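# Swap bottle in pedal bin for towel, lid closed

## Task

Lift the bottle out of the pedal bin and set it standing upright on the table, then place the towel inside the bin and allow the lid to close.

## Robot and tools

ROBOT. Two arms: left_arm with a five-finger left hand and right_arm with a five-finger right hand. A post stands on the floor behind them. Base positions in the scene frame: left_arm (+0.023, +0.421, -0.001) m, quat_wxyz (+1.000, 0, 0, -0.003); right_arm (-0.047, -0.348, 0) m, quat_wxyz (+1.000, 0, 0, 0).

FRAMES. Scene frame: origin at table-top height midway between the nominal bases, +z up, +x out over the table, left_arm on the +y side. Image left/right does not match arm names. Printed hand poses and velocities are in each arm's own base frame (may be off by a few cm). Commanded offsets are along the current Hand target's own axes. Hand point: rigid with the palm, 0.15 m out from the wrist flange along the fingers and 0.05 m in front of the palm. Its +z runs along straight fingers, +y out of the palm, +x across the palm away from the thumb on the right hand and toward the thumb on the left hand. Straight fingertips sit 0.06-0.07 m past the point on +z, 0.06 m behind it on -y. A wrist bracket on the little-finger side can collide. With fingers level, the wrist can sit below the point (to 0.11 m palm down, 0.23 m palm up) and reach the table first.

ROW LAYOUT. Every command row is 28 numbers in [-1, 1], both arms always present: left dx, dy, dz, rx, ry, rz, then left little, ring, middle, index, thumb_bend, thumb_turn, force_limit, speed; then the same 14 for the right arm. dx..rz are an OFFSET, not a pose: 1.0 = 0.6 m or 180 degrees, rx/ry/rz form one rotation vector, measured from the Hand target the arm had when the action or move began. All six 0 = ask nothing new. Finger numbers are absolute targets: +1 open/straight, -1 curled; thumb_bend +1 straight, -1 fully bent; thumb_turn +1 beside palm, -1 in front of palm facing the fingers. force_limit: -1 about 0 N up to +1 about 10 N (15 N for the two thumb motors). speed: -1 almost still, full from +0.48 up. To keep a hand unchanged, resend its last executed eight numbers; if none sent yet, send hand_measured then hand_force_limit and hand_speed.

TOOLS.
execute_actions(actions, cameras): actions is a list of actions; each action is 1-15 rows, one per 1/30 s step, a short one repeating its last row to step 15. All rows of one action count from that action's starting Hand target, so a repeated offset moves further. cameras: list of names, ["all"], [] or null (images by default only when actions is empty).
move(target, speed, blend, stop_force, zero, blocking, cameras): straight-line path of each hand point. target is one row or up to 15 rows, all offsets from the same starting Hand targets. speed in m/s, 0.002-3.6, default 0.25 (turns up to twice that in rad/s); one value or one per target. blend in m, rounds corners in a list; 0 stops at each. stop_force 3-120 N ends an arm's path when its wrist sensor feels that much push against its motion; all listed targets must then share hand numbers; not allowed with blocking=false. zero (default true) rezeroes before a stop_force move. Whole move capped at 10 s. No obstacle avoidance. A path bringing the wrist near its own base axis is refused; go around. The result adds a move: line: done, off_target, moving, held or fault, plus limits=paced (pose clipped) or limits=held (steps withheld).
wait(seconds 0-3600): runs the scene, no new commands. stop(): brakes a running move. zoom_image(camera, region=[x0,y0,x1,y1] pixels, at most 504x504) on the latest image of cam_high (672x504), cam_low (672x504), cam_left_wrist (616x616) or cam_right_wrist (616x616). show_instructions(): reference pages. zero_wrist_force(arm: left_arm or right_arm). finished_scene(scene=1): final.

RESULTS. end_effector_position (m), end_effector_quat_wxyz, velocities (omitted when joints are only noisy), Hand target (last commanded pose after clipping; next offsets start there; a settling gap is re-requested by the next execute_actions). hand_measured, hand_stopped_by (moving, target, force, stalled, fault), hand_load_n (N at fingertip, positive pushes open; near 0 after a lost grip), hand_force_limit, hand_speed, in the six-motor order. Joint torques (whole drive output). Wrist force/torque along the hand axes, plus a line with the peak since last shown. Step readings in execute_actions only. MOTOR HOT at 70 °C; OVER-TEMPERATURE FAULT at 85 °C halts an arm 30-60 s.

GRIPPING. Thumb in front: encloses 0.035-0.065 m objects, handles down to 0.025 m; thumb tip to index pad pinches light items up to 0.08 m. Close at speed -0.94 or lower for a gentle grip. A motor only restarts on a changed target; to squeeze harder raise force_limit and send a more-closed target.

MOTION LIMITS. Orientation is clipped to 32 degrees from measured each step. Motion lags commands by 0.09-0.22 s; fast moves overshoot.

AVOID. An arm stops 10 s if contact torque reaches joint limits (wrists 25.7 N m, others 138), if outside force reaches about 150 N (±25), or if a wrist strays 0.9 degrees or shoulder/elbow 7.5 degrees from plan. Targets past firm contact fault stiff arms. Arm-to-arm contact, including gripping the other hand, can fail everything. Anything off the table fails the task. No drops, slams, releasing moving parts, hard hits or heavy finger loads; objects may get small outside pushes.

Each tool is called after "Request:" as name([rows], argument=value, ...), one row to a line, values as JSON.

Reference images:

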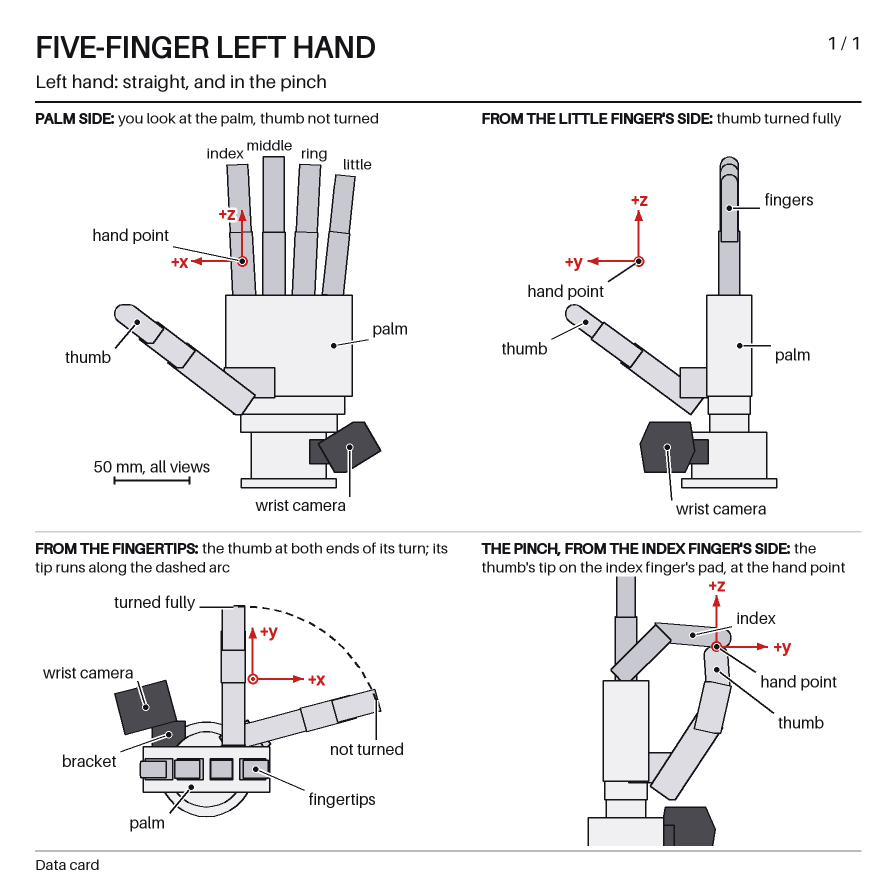

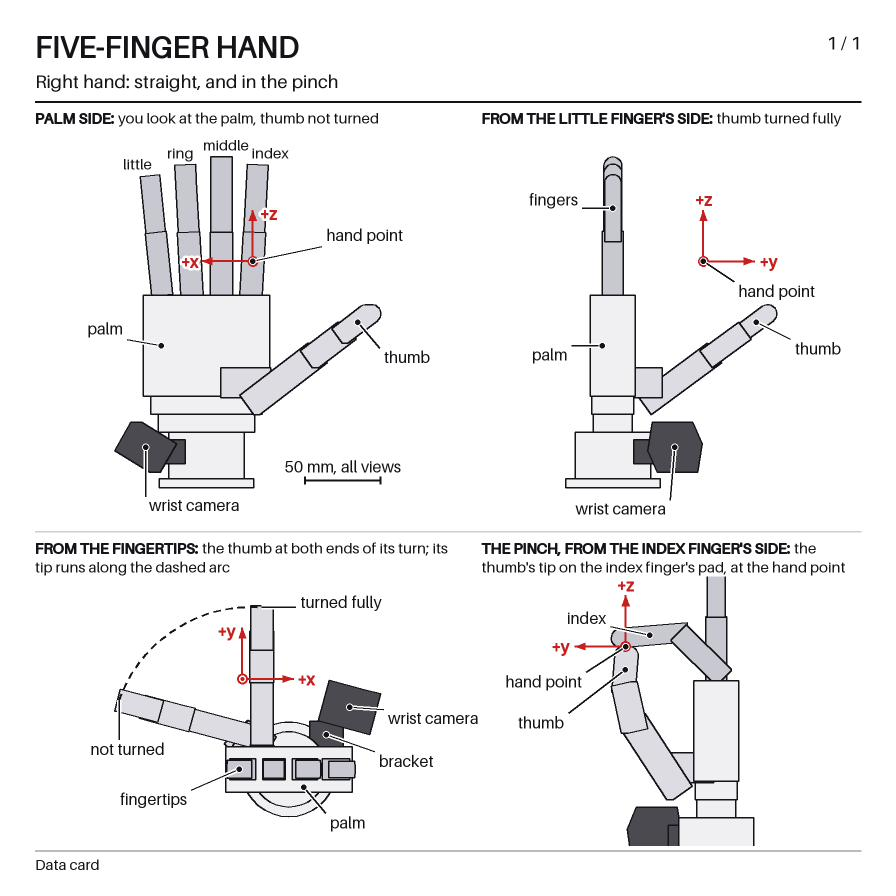

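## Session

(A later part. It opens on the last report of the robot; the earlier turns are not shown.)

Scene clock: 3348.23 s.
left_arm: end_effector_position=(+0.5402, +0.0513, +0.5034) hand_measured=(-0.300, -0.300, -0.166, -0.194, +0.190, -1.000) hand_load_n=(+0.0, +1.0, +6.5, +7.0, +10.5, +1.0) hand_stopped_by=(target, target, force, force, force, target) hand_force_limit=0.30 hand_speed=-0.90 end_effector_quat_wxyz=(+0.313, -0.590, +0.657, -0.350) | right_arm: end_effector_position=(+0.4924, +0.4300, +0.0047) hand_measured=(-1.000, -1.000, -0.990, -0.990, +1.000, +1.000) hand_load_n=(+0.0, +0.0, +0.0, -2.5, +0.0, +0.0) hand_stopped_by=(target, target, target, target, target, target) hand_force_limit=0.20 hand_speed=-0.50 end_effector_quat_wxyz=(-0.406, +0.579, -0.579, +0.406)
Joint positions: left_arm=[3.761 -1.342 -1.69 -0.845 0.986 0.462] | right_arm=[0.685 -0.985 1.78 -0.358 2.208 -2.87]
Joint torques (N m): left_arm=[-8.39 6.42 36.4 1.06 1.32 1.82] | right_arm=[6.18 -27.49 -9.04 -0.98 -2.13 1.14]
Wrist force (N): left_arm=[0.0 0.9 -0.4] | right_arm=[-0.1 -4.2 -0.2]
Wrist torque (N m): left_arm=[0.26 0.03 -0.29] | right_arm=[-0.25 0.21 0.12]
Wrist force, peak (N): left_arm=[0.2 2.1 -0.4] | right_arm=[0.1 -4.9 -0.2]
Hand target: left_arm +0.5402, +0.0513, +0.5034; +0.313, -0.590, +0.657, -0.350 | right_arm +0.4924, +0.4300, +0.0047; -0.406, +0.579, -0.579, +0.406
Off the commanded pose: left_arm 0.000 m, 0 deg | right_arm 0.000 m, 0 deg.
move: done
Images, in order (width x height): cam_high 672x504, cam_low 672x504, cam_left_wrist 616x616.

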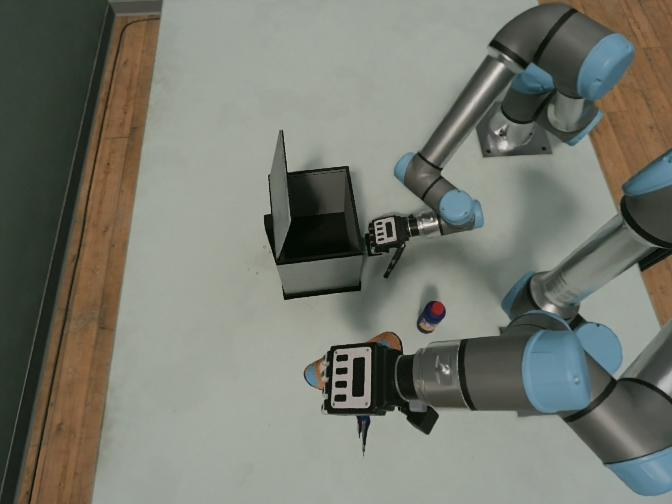

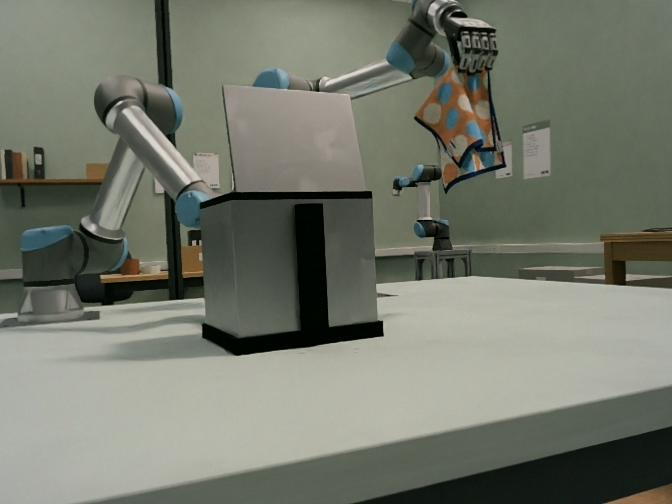

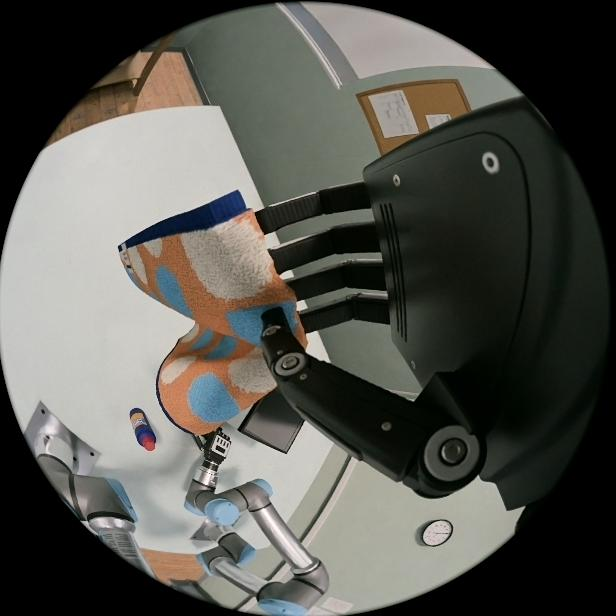

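Request:
move(target=[0.6842,-0.0762,0.113,0,0,0,-0.3,-0.3,-0.3,-0.3,0.0,-1,0.3,-0.9,0,0,0,0,0,0,-1,-1,-0.99,-0.99,1,1,0.2,-0.5], speed=0.1, cameras=["cam_left_wrist","cam_low","cam_high"])

Scene clock: 3375.33 s.
left_arm: end_effector_position=(+0.5771, -0.3656, +0.5038) hand_measured=(-0.300, -0.300, -0.166, -0.194, +0.190, -1.000) hand_load_n=(+0.0, +1.0, +6.5, +6.5, +10.0, +1.0) hand_stopped_by=(target, target, force, force, force, target) hand_force_limit=0.30 hand_speed=-0.90 end_effector_quat_wxyz=(+0.313, -0.590, +0.657, -0.350) | right_arm: end_effector_position=(+0.4924, +0.4300, +0.0047) hand_measured=(-1.000, -1.000, -0.990, -0.990, +1.000, +1.000) hand_load_n=(+0.0, +0.0, +0.0, -2.5, +0.0, +0.0) hand_stopped_by=(target, target, target, target, target, target) hand_force_limit=0.20 hand_speed=-0.50 end_effector_quat_wxyz=(-0.406, +0.579, -0.579, +0.406)
Joint positions: left_arm=[2.744 -1.688 -1.383 -0.684 1.809 -0.166] | right_arm=[0.685 -0.985 1.78 -0.358 2.208 -2.87]
Joint torques (N m): left_arm=[-7.94 23.15 36.38 1.37 2.13 -1.56] | right_arm=[6.54 -27.43 -10.24 -1.05 -2.13 1.36]
Wrist force (N): left_arm=[0.2 1.4 -0.7] | right_arm=[0.1 -4.3 -0.1]
Wrist torque (N m): left_arm=[0.34 -0.03 -0.12] | right_arm=[-0.28 0.18 0.12]
Wrist force, peak (N): left_arm=[0.4 1.4 -1.0] | right_arm=[0.0 -4.8 -0.5]
Hand target: left_arm +0.5772, -0.3656, +0.5038; +0.313, -0.590, +0.657, -0.350 | right_arm +0.4924, +0.4300, +0.0047; -0.406, +0.579, -0.579, +0.406
Off the commanded pose: left_arm 0.000 m, 0 deg | right_arm 0.000 m, 0 deg.
move: done
Images, in order (width x height): cam_high 672x504, cam_low 672x504, cam_left_wrist 616x616.

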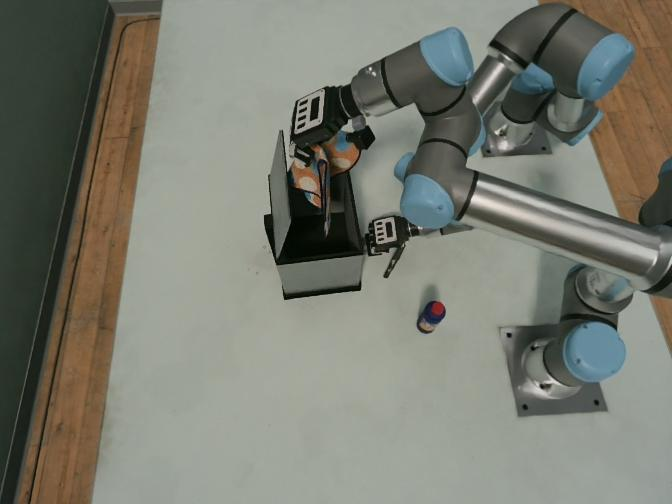

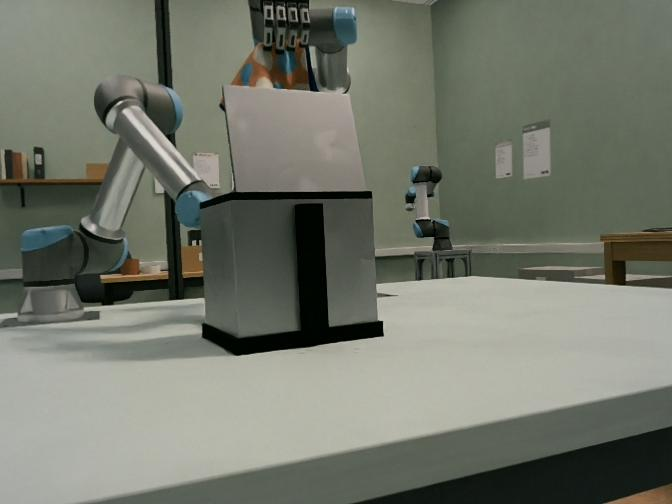

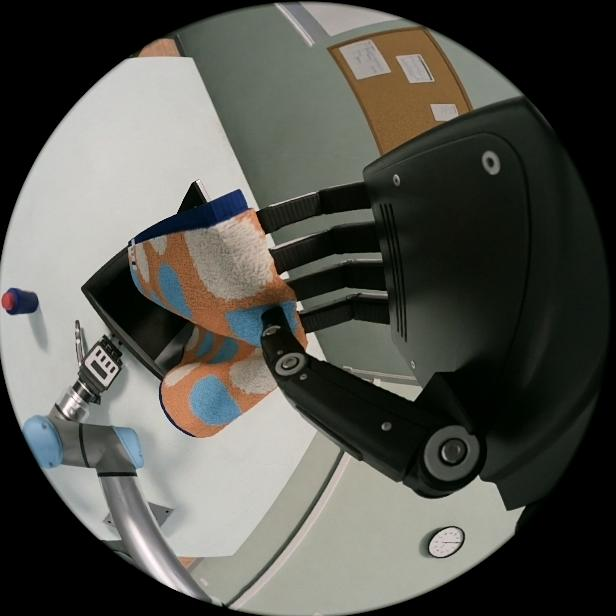

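Request:
move(target=[-0.02,-0.0177,0.0262,0,-0.0631,-0.0425,-0.3,-0.3,-0.3,-0.3,0.0,-1,0.3,-0.9,0,0,0,0,0,0,-1,-1,-0.99,-0.99,1,1,0.2,-0.5], speed=0.08, cameras=["cam_left_wrist","cam_low","cam_high"])

Request:
zoom_image(camera="cam_left_wrist", region=[60, 150, 340, 470])

Request:
zoom_image(camera="cam_high", region=[240, 60, 440, 310])

Scene clock: 3406.67 s.
left_arm: end_effector_position=(+0.5973, -0.3558, +0.5038) hand_measured=(-0.300, -0.300, -0.166, -0.194, +0.190, -1.000) hand_load_n=(+0.0, +1.0, +6.5, +6.5, +10.0, +1.0) hand_stopped_by=(target, target, force, force, force, target) hand_force_limit=0.30 hand_speed=-0.90 end_effector_quat_wxyz=(-0.353, +0.664, -0.582, +0.310) | right_arm: end_effector_position=(+0.4924, +0.4300, +0.0047) hand_measured=(-1.000, -1.000, -0.990, -0.990, +1.000, +1.000) hand_load_n=(+0.0, +0.0, +0.0, -2.5, +0.0, +0.0) hand_stopped_by=(target, target, target, target, target, target) hand_force_limit=0.20 hand_speed=-0.50 end_effector_quat_wxyz=(-0.406, +0.579, -0.579, +0.406)
Joint positions: left_arm=[2.698 -1.752 -1.3 -0.767 2.037 -0.348] | right_arm=[0.685 -0.985 1.78 -0.358 2.208 -2.87]
Joint torques (N m): left_arm=[-7.53 25.24 36.22 1.16 2.45 -1.42] | right_arm=[6.36 -28.42 -12.58 -0.96 -2.15 1.24]
Wrist force (N): left_arm=[0.3 1.3 -0.3] | right_arm=[-0.2 -4.4 -0.3]
Wrist torque (N m): left_arm=[0.31 -0.03 -0.10] | right_arm=[-0.28 0.23 0.10]
Wrist force, peak (N): left_arm=[0.2 1.7 -0.9] | right_arm=[-0.2 -4.8 0.0]
Hand target: left_arm +0.5973, -0.3558, +0.5038; -0.353, +0.664, -0.582, +0.310 | right_arm +0.4924, +0.4300, +0.0047; -0.406, +0.579, -0.579, +0.406
Off the commanded pose: left_arm 0.000 m, 0 deg | right_arm 0.000 m, 0 deg.
move: done
Images, in order (width x height): cam_high 672x504, cam_low 672x504, cam_left_wrist 616x616.

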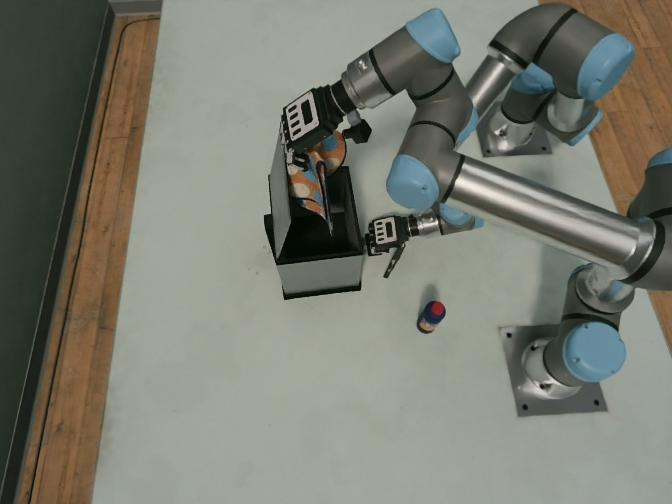

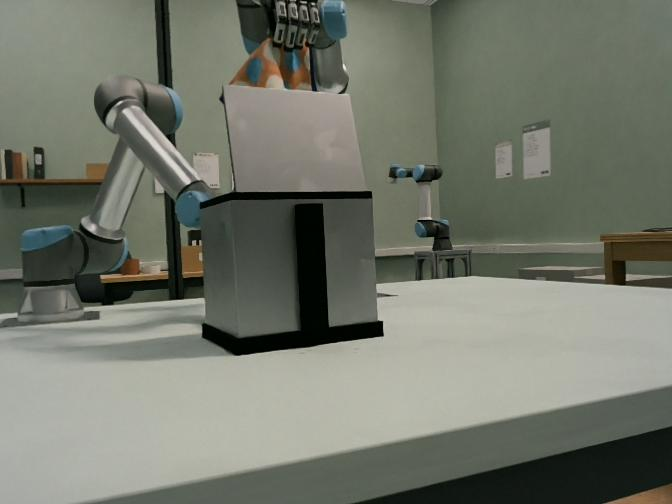

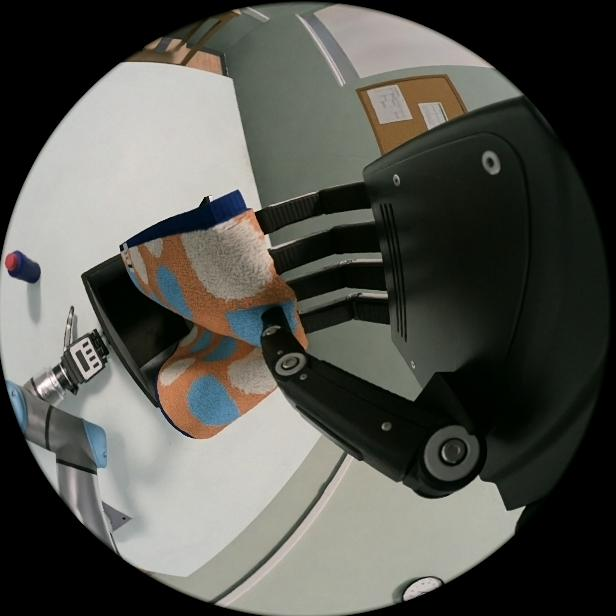

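Scaled by 1.575 from the camera's image (finer frame: 880x880).

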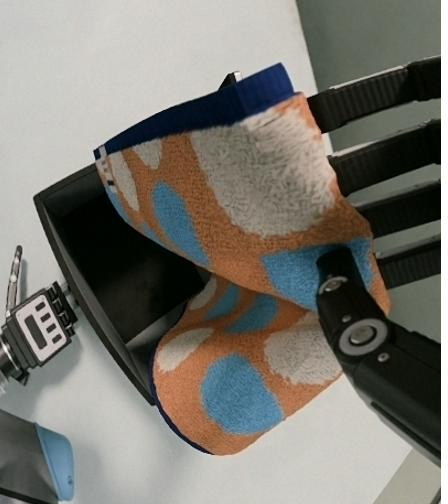

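Scaled by 2.016 from the camera's image (finer frame: 960x720).

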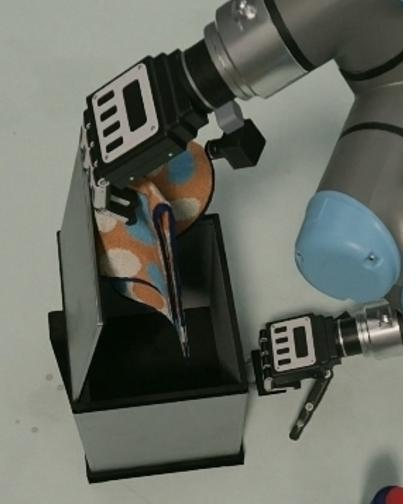

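Request:
move(target=[0,0.1105,0.0745,0,0,0,-0.3,-0.3,-0.3,-0.3,0.0,-1,0.3,-0.9,0,0,0,0,0,0,-1,-1,-0.99,-0.99,1,1,0.2,-0.5], speed=0.05, cameras=["cam_left_wrist","cam_low","cam_high"])

Request:
zoom_image(camera="cam_left_wrist", region=[20, 150, 340, 470])

Request:
zoom_image(camera="cam_high", region=[240, 60, 440, 310])

Scene clock: 3450.97 s.
left_arm: end_effector_position=(+0.5973, -0.3558, +0.4239) hand_measured=(-0.300, -0.300, -0.166, -0.194, +0.190, -1.000) hand_load_n=(+0.5, +1.0, +6.0, +6.5, +10.5, +1.0) hand_stopped_by=(target, target, force, force, force, target) hand_force_limit=0.30 hand_speed=-0.90 end_effector_quat_wxyz=(-0.353, +0.664, -0.582, +0.310) | right_arm: end_effector_position=(+0.4924, +0.4300, +0.0047) hand_measured=(-1.000, -1.000, -0.990, -0.990, +1.000, +1.000) hand_load_n=(+0.0, -0.5, +0.0, -2.5, +0.0, -0.5) hand_stopped_by=(target, target, target, target, target, target) hand_force_limit=0.20 hand_speed=-0.50 end_effector_quat_wxyz=(-0.406, +0.579, -0.579, +0.406)
Joint positions: left_arm=[2.698 -1.754 -1.501 -0.564 2.038 -0.348] | right_arm=[0.685 -0.985 1.78 -0.358 2.208 -2.87]
Joint torques (N m): left_arm=[-6.84 25.16 10.78 4.49 1.28 1.6] | right_arm=[7.12 -27.51 -12.73 -1.06 -1.98 1.48]
Wrist force (N): left_arm=[0.2 1.5 -0.7] | right_arm=[0.3 -4.2 -0.3]
Wrist torque (N m): left_arm=[0.37 -0.02 -0.12] | right_arm=[-0.26 0.16 0.14]
Wrist force, peak (N): left_arm=[0.3 1.7 -0.4] | right_arm=[0.0 -4.8 -0.4]
Hand target: left_arm +0.5973, -0.3558, +0.4238; -0.353, +0.664, -0.582, +0.310 | right_arm +0.4924, +0.4300, +0.0047; -0.406, +0.579, -0.579, +0.406
Off the commanded pose: left_arm 0.000 m, 0 deg | right_arm 0.000 m, 0 deg.
move: done
Images, in order (width x height): cam_high 672x504, cam_low 672x504, cam_left_wrist 616x616.

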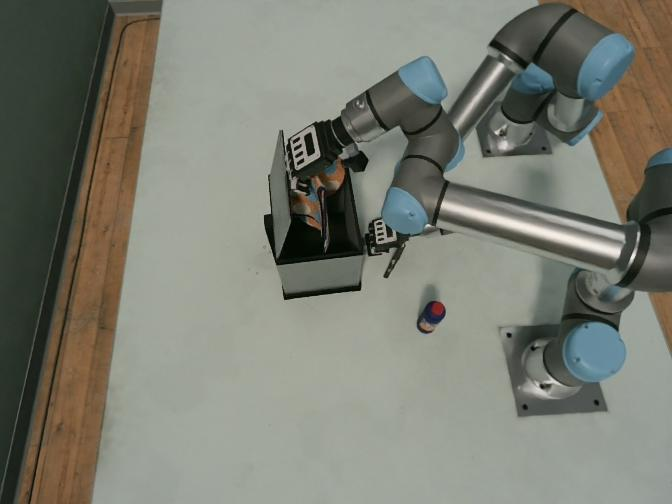

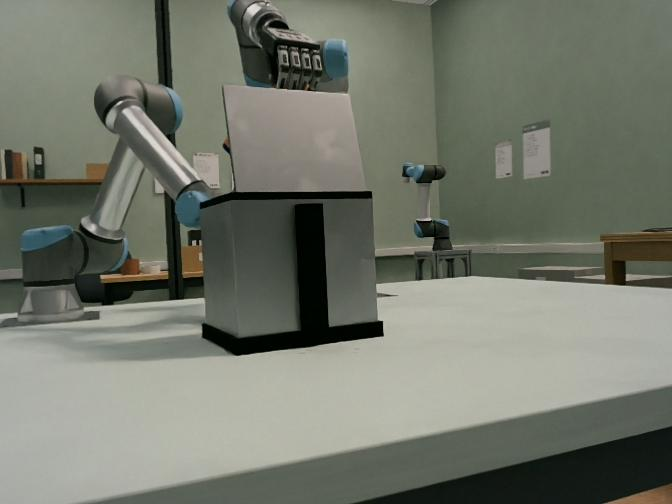

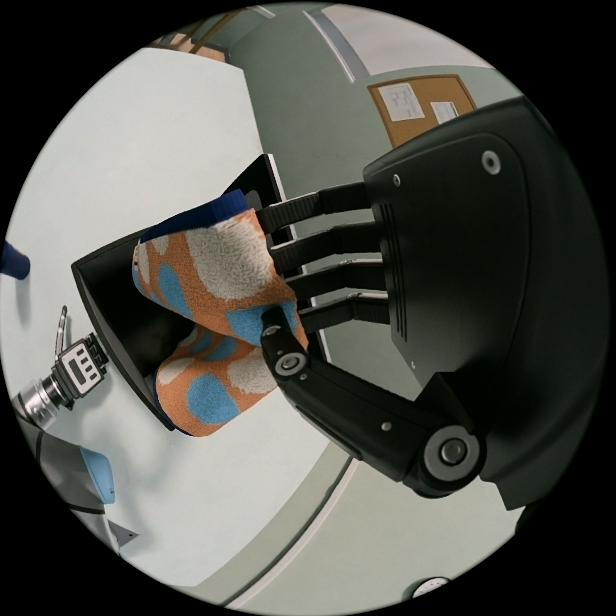

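Scaled by 1.575 from the camera's image (finer frame: 880x880).

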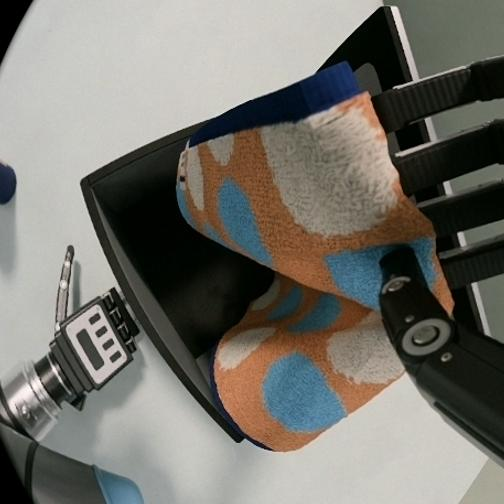

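Scaled by 2.016 from the camera's image (finer frame: 960x720).

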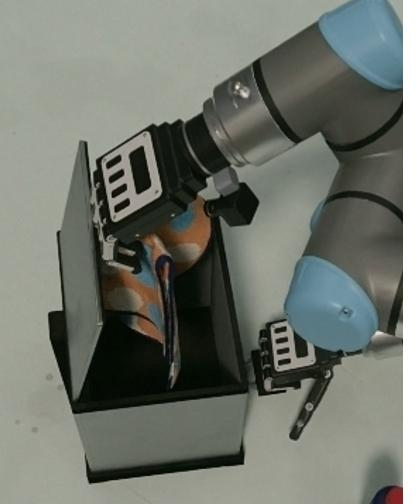

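Request:
move([
  [-0.0495,-0.0036,0.0054,0,0,0,-0.3,-0.3,-0.3,-0.3,0.0,-1,0.3,-0.9,0,0,0,0,0,0,-1,-1,-0.99,-0.99,1,1,0.2,-0.5],
  [-0.0495,0.0655,0.052,0,0,0,-0.3,-0.3,-0.3,-0.3,0.0,-1,0.3,-0.9,0,0,0,0,0,0,-1,-1,-0.99,-0.99,1,1,0.2,-0.5],
], speed=0.04, cameras=["cam_left_wrist","cam_low","cam_high"])

Request:
zoom_image(camera="cam_left_wrist", region=[20, 150, 340, 470])

Request:
zoom_image(camera="cam_high", region=[240, 60, 440, 310])

Scene clock: 3477.93 s.
left_arm: end_effector_position=(+0.5973, -0.3259, +0.3738) hand_measured=(-0.300, -0.300, -0.166, -0.194, +0.190, -1.000) hand_load_n=(+0.0, +1.0, +6.5, +6.5, +9.5, +1.0) hand_stopped_by=(target, target, force, force, force, target) hand_force_limit=0.30 hand_speed=-0.90 end_effector_quat_wxyz=(-0.353, +0.664, -0.582, +0.310) | right_arm: end_effector_position=(+0.4924, +0.4300, +0.0047) hand_measured=(-1.000, -1.000, -0.990, -0.990, +1.000, +1.000) hand_load_n=(+0.0, +0.0, +0.0, -2.0, -0.5, -0.5) hand_stopped_by=(target, target, target, target, target, target) hand_force_limit=0.20 hand_speed=-0.50 end_effector_quat_wxyz=(-0.406, +0.579, -0.579, +0.406)
Joint positions: left_arm=[2.75 -1.734 -1.657 -0.412 1.996 -0.312] | right_arm=[0.685 -0.985 1.78 -0.358 2.208 -2.87]
Joint torques (N m): left_arm=[-6.76 23.73 10.92 4.52 -1.15 1.69] | right_arm=[5.49 -31.06 -15.58 0 -1.48 1.3]
Wrist force (N): left_arm=[0.2 0.8 -1.0] | right_arm=[0.3 -2.8 -0.2]
Wrist torque (N m): left_arm=[0.20 0.01 -0.28] | right_arm=[-0.19 0.18 0.14]
Wrist force, peak (N): left_arm=[-4.5 -44.8 -40.9] | right_arm=[-0.6 -8.2 0.3]
Hand target: left_arm +0.5972, -0.3259, +0.3738; -0.353, +0.664, -0.582, +0.310 | right_arm +0.4924, +0.4300, +0.0047; -0.406, +0.579, -0.579, +0.406
Off the commanded pose: left_arm 0.000 m, 0 deg | right_arm 0.000 m, 0 deg.
move: done
Images, in order (width x height): cam_high 672x504, cam_low 672x504, cam_left_wrist 616x616.

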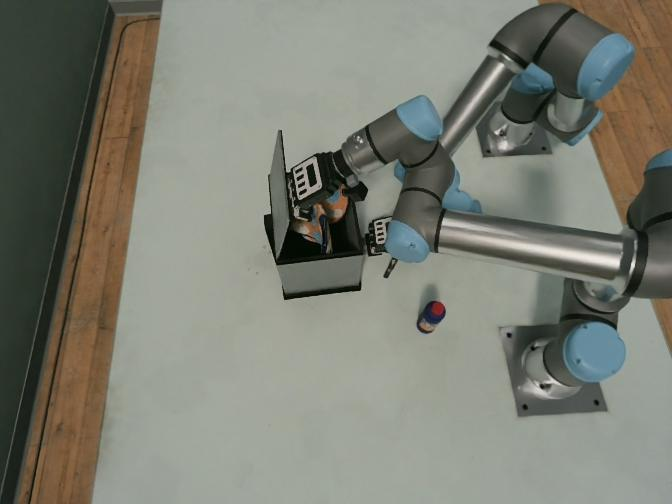

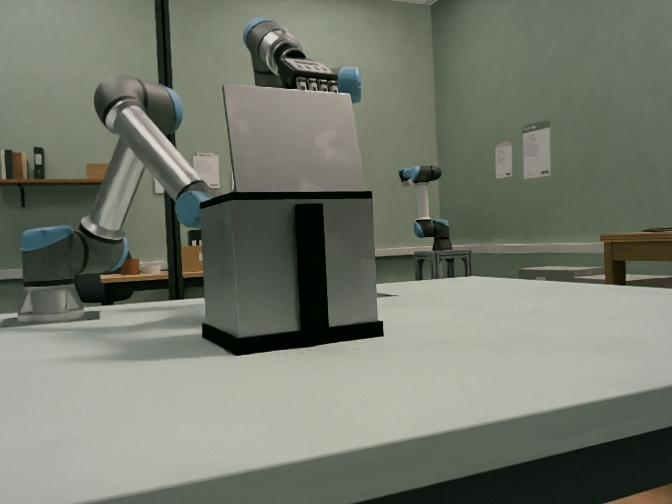

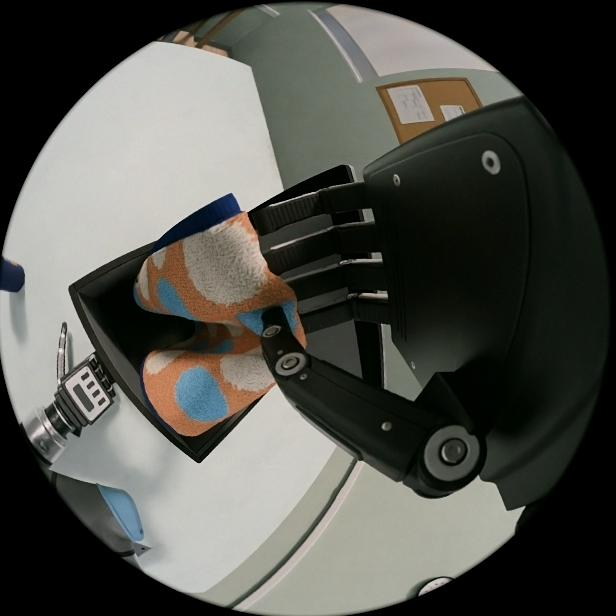

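Scaled by 1.575 from the camera's image (finer frame: 880x880).

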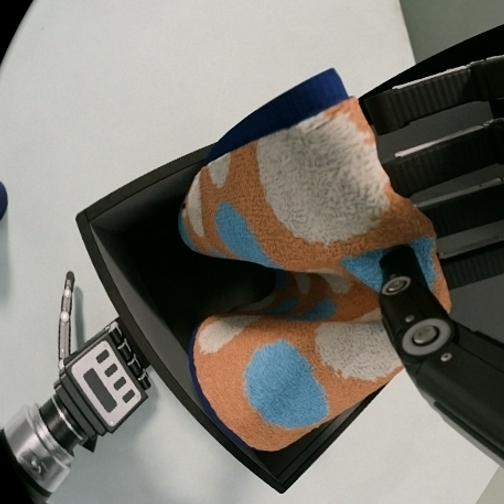

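Scaled by 2.016 from the camera's image (finer frame: 960x720).

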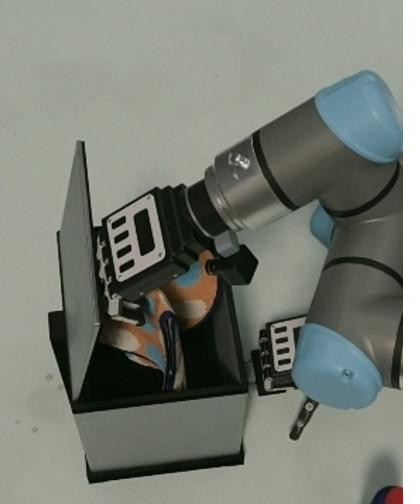

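Request:
move(target=[-0.0026,0.0111,-0.0164,0,0,0,-0.3,-0.3,-0.3,-0.3,0.0,-1,0.3,-0.9,0,0,0,0,0,0,-1,-1,-0.99,-0.99,1,1,0.2,-0.5], speed=0.03, stop_force=6)

Request:
move(target=[0,0.0829,0.0559,0,0,0,-0.3,-0.3,-0.3,-0.3,0.0,-1,0.3,-0.9,0,0,0,0,0,0,-1,-1,-0.99,-0.99,1,1,0.2,-0.5], speed=0.03, stop_force=6, cameras=["cam_left_wrist","cam_low","cam_high"])

Request:
zoom_image(camera="cam_left_wrist", region=[20, 150, 340, 470])

Request:
zoom_image(camera="cam_high", region=[240, 60, 440, 310])

Scene clock: 3500.30 s.
left_arm: end_effector_position=(+0.5853, -0.3259, +0.3737) hand_measured=(-0.300, -0.300, -0.166, -0.194, +0.190, -1.000) hand_load_n=(+0.0, +1.5, +6.0, +6.5, +10.0, +1.0) hand_stopped_by=(target, target, force, force, force, target) hand_force_limit=0.30 hand_speed=-0.90 end_effector_quat_wxyz=(-0.353, +0.664, -0.582, +0.310) | right_arm: end_effector_position=(+0.4924, +0.4300, +0.0047) hand_measured=(-1.000, -1.000, -0.990, -0.990, +1.000, +1.000) hand_load_n=(+0.0, +0.0, +0.0, -2.5, +0.0, +0.0) hand_stopped_by=(target, target, target, target, target, target) hand_force_limit=0.20 hand_speed=-0.50 end_effector_quat_wxyz=(-0.406, +0.579, -0.579, +0.406)
Joint positions: left_arm=[2.741 -1.711 -1.684 -0.411 2.004 -0.318] | right_arm=[0.685 -0.985 1.78 -0.358 2.208 -2.87]
Joint torques (N m): left_arm=[-8.15 36.16 10.48 4.65 2.47 -1.38] | right_arm=[-2.05 -38.98 -14.33 2.53 2.04 0.58]
Wrist force (N): left_arm=[0.1 0.3 -0.7] | right_arm=[0.6 -4.9 0.0]
Wrist torque (N m): left_arm=[0.13 0.02 -0.09] | right_arm=[-0.34 0.14 0.13]
Wrist force, peak (N): left_arm=[0.0 1.0 -1.6] | right_arm=[0.6 -5.6 0.2]
Hand target: left_arm +0.5853, -0.3259, +0.3737; -0.353, +0.664, -0.582, +0.310 | right_arm +0.4924, +0.4300, +0.0047; -0.406, +0.579, -0.579, +0.406
Off the commanded pose: left_arm 0.000 m, 0 deg | right_arm 0.000 m, 0 deg.
move: done

Scene clock: 3503.20 s.
left_arm: end_effector_position=(+0.5852, -0.3260, +0.3138) hand_measured=(-0.300, -0.300, -0.166, -0.194, +0.190, -1.000) hand_load_n=(+0.0, +1.0, +6.0, +7.0, +10.0, +0.5) hand_stopped_by=(target, target, force, force, force, target) hand_force_limit=0.30 hand_speed=-0.90 end_effector_quat_wxyz=(-0.353, +0.664, -0.582, +0.310) | right_arm: end_effector_position=(+0.4924, +0.4300, +0.0047) hand_measured=(-1.000, -1.000, -0.990, -0.990, +1.000, +1.000) hand_load_n=(+0.0, -0.5, +0.0, -2.5, +0.0, +0.0) hand_stopped_by=(target, target, target, target, target, target) hand_force_limit=0.20 hand_speed=-0.50 end_effector_quat_wxyz=(-0.406, +0.579, -0.579, +0.406)
Joint positions: left_arm=[2.741 -1.757 -1.791 -0.258 2.004 -0.318] | right_arm=[0.685 -0.985 1.78 -0.358 2.208 -2.87]
Joint torques (N m): left_arm=[-7.24 24.35 9.44 4.49 1.69 1.35] | right_arm=[-4.38 -29.96 -14.33 2.61 0.98 0.37]
Wrist force (N): left_arm=[0.1 0.4 -0.3] | right_arm=[0.5 -4.8 0.4]
Wrist torque (N m): left_arm=[0.12 0.02 -0.10] | right_arm=[-0.35 0.15 0.12]
Wrist force, peak (N): left_arm=[0.1 0.0 -1.0] | right_arm=[0.5 -5.3 0.3]
Hand target: left_arm +0.5852, -0.3260, +0.3138; -0.353, +0.664, -0.582, +0.310 | right_arm +0.4924, +0.4300, +0.0047; -0.406, +0.579, -0.579, +0.406
Off the commanded pose: left_arm 0.000 m, 0 deg | right_arm 0.000 m, 0 deg.
move: done
Images, in order (width x height): cam_high 672x504, cam_low 672x504, cam_left_wrist 616x616.

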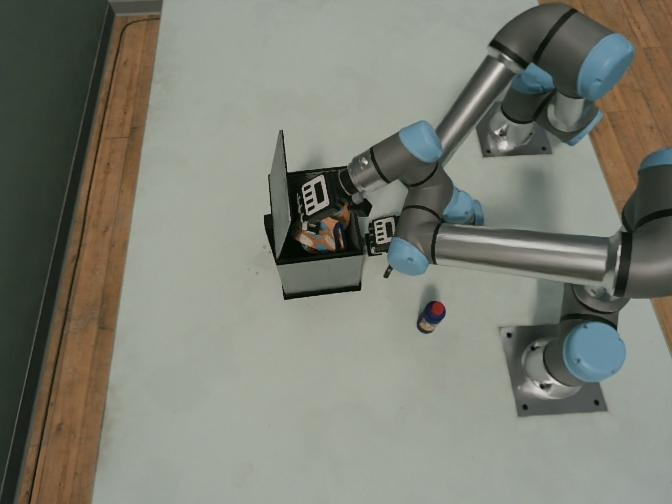

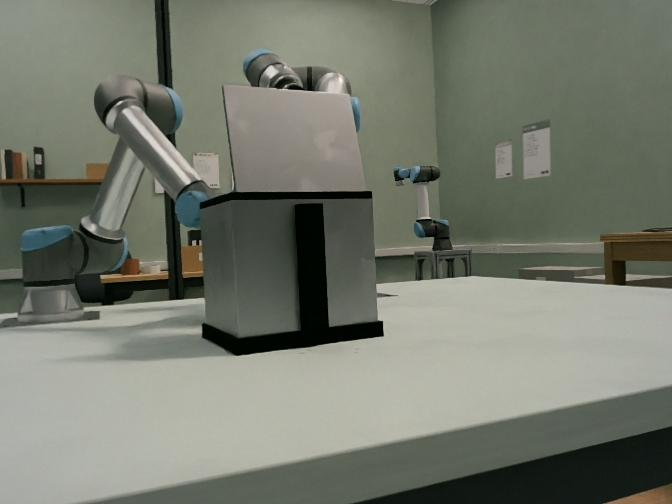

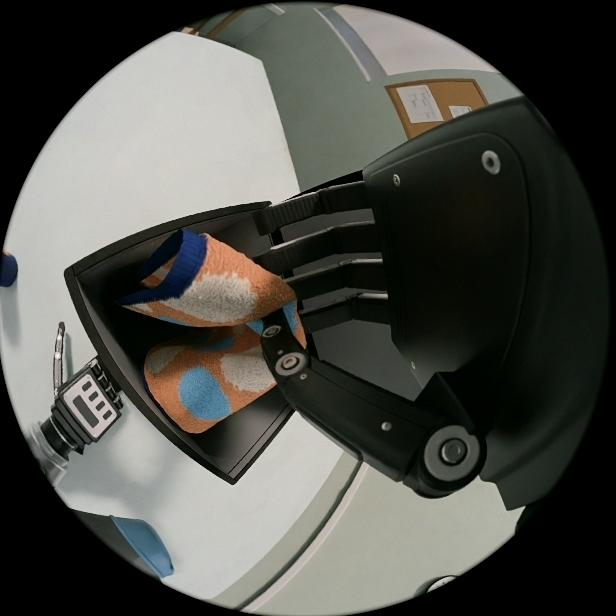

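Scaled by 1.575 from the camera's image (finer frame: 880x880).

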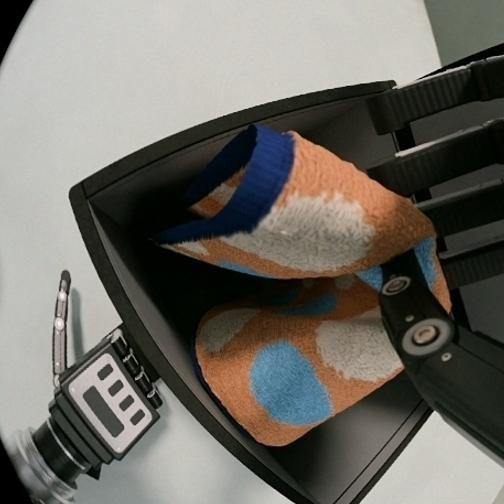

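Scaled by 2.016 from the camera's image (finer frame: 960x720).

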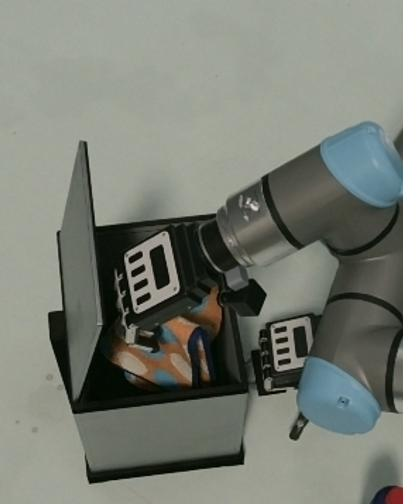

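Request:
move([
  [0.033,0.0024,-0.0036,0,0,0,-0.3,-0.3,-0.3,-0.3,0.0,-1,0.3,-0.9,0,0,0,0,0,0,-1,-1,-0.99,-0.99,1,1,0.2,-0.5],
  [0.033,0.1585,0.1017,0,0,0,-0.3,-0.3,-0.3,-0.3,0.0,-1,0.3,-0.9,0,0,0,0,0,0,-1,-1,-0.99,-0.99,1,1,0.2,-0.5],
], speed=0.03, stop_force=6, cameras=["cam_left_wrist","cam_low","cam_high","cam_right_wrist"])

Request:
zoom_image(camera="cam_left_wrist", region=[20, 150, 340, 470])

Request:
zoom_image(camera="cam_high", region=[240, 60, 440, 310])

Scene clock: 3532.60 s.
left_arm: end_effector_position=(+0.5852, -0.3460, +0.2008) hand_measured=(-0.300, -0.300, -0.166, -0.194, +0.190, -1.000) hand_load_n=(+0.0, +1.0, +6.0, +6.5, +10.0, +1.0) hand_stopped_by=(target, target, force, force, force, target) hand_force_limit=0.30 hand_speed=-0.90 end_effector_quat_wxyz=(-0.353, +0.664, -0.582, +0.310) | right_arm: end_effector_position=(+0.4924, +0.4300, +0.0047) hand_measured=(-1.000, -1.000, -0.990, -0.990, +1.000, +1.000) hand_load_n=(+0.0, -0.5, +0.0, -2.5, +0.0, -0.5) hand_stopped_by=(target, target, target, target, target, target) hand_force_limit=0.20 hand_speed=-0.50 end_effector_quat_wxyz=(-0.406, +0.579, -0.579, +0.406)
Joint positions: left_arm=[2.705 -1.925 -1.902 0.01 2.032 -0.343] | right_arm=[0.685 -0.985 1.78 -0.358 2.208 -2.87]
Joint torques (N m): left_arm=[-7.59 27.47 5.99 4.55 2.2 1.36] | right_arm=[-5.85 -26.62 -13.02 2.66 -2.29 -0.61]
Wrist force (N): left_arm=[0.1 0.2 -0.6] | right_arm=[0.4 -5.0 0.4]
Wrist torque (N m): left_arm=[0.13 0.01 -0.09] | right_arm=[-0.37 0.15 0.11]
Wrist force, peak (N): left_arm=[0.1 0.6 -0.9] | right_arm=[0.5 -5.4 0.0]
Hand target: left_arm +0.5852, -0.3460, +0.2008; -0.353, +0.664, -0.582, +0.310 | right_arm +0.4924, +0.4300, +0.0047; -0.406, +0.579, -0.579, +0.406
Off the commanded pose: left_arm 0.000 m, 0 deg | right_arm 0.000 m, 0 deg.
move: done

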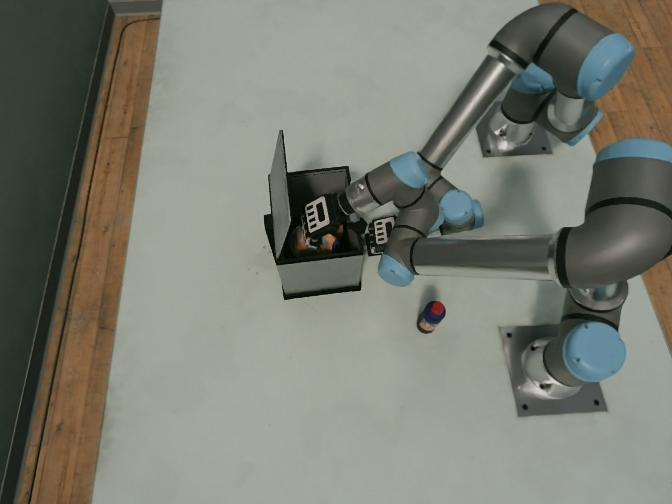

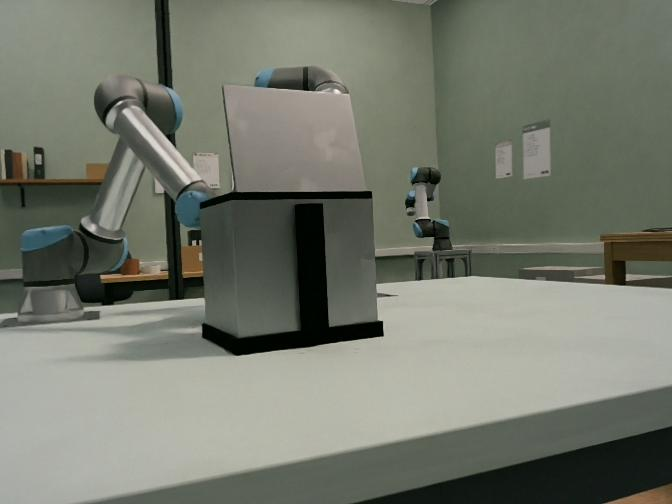

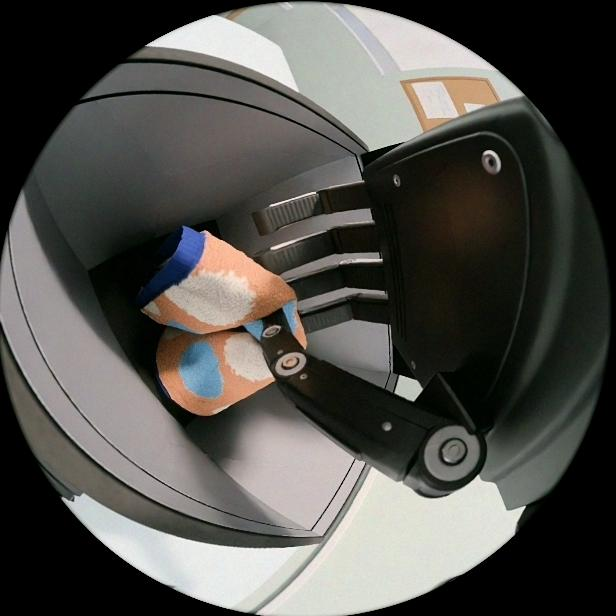

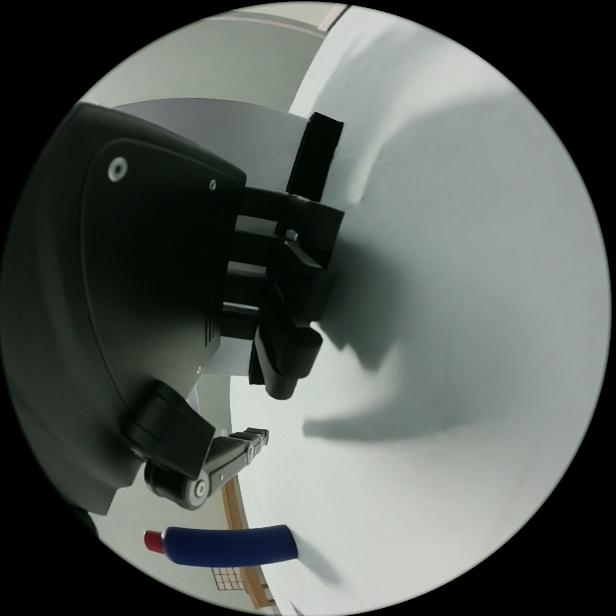

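Scaled by 1.575 from the camera's image (finer frame: 880x880).

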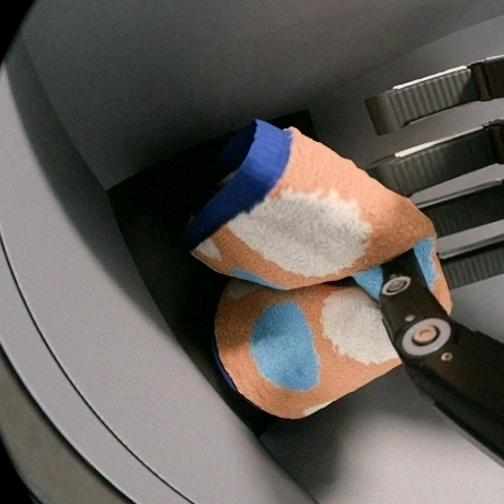

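Scaled by 2.016 from the camera's image (finer frame: 960x720).

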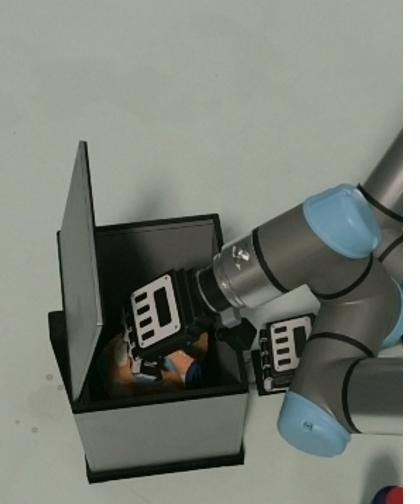

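Request:
move(target=[0,0.0207,0.014,0,0,0,-0.3,-0.3,-0.3,-0.3,0.0,-1,0.3,-0.9,0,0,0,0,0,0,-1,-1,-0.99,-0.99,1,1,0.2,-0.5], speed=0.01, stop_force=4)

Request:
move(target=[0,0,0,0,0,0,0.3,0.3,0.3,0.3,0.7,-1,0.0,-0.8,0,0,0,0,0,0,-1,-1,-0.99,-0.99,1,1,0.2,-0.5], cameras=["cam_left_wrist"])

Scene clock: 3544.00 s.
left_arm: end_effector_position=(+0.5852, -0.3460, +0.1858) hand_measured=(-0.300, -0.300, -0.166, -0.194, +0.190, -1.000) hand_load_n=(+0.0, +1.0, +6.5, +7.0, +10.0, +0.5) hand_stopped_by=(target, target, force, force, force, target) hand_force_limit=0.30 hand_speed=-0.90 end_effector_quat_wxyz=(-0.353, +0.664, -0.582, +0.310) | right_arm: end_effector_position=(+0.4924, +0.4300, +0.0047) hand_measured=(-1.000, -1.000, -0.990, -0.990, +1.000, +1.000) hand_load_n=(+0.0, +0.0, +0.0, -2.5, +0.0, -0.5) hand_stopped_by=(target, target, target, target, target, target) hand_force_limit=0.20 hand_speed=-0.50 end_effector_quat_wxyz=(-0.406, +0.579, -0.579, +0.406)
Joint positions: left_arm=[2.705 -1.95 -1.915 0.048 2.032 -0.343] | right_arm=[0.685 -0.985 1.78 -0.358 2.208 -2.87]
Joint torques (N m): left_arm=[-8.07 28.29 5.36 4.54 0.65 -0.44] | right_arm=[-5.76 -27.07 -12.92 2.54 -2.37 -1.22]
Wrist force (N): left_arm=[-0.2 -0.1 -0.7] | right_arm=[0.5 -4.9 0.2]
Wrist torque (N m): left_arm=[0.10 0.05 -0.10] | right_arm=[-0.36 0.14 0.12]
Wrist force, peak (N): left_arm=[0.2 0.5 -0.9] | right_arm=[0.7 -5.4 0.2]
Hand target: left_arm +0.5852, -0.3460, +0.1858; -0.353, +0.664, -0.582, +0.310 | right_arm +0.4924, +0.4300, +0.0047; -0.406, +0.579, -0.579, +0.406
Off the commanded pose: left_arm 0.000 m, 0 deg | right_arm 0.000 m, 0 deg.
move: done

Scene clock: 3546.07 s.
left_arm: end_effector_position=(+0.5852, -0.3460, +0.1858) hand_measured=(+0.300, +0.300, +0.300, +0.300, +0.700, -1.000) hand_load_n=(+0.0, +0.0, +0.0, +0.0, +0.0, +0.0) hand_stopped_by=(target, target, target, target, target, target) hand_force_limit=0.00 hand_speed=-0.80 end_effector_quat_wxyz=(-0.353, +0.664, -0.582, +0.310) | right_arm: end_effector_position=(+0.4924, +0.4300, +0.0047) hand_measured=(-1.000, -1.000, -0.990, -0.990, +1.000, +1.000) hand_load_n=(+0.0, +0.0, +0.0, -2.5, +0.0, +0.0) hand_stopped_by=(target, target, target, target, target, target) hand_force_limit=0.20 hand_speed=-0.50 end_effector_quat_wxyz=(-0.406, +0.579, -0.579, +0.406)
Joint positions: left_arm=[2.705 -1.95 -1.915 0.048 2.032 -0.343] | right_arm=[0.685 -0.985 1.78 -0.358 2.208 -2.87]
Joint torques (N m): left_arm=[-6.79 28.49 6.89 3.77 1.26 -0.89] | right_arm=[-6.44 -26.79 -13.15 2.63 -2.01 -1.13]
Wrist force (N): left_arm=[0.0 0.1 -0.6] | right_arm=[0.5 -5.1 0.0]
Wrist torque (N m): left_arm=[0.11 0.02 -0.09] | right_arm=[-0.36 0.15 0.12]
Wrist force, peak (N): left_arm=[0.2 -0.3 -1.0] | right_arm=[0.5 -5.4 0.2]
Hand target: left_arm +0.5852, -0.3460, +0.1858; -0.353, +0.664, -0.582, +0.310 | right_arm +0.4924, +0.4300, +0.0047; -0.406, +0.579, -0.579, +0.406
Off the commanded pose: left_arm 0.000 m, 0 deg | right_arm 0.000 m, 0 deg.
move: done

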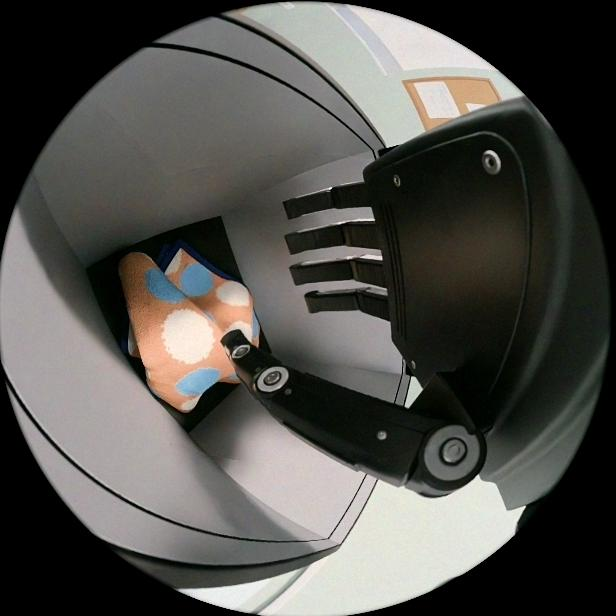

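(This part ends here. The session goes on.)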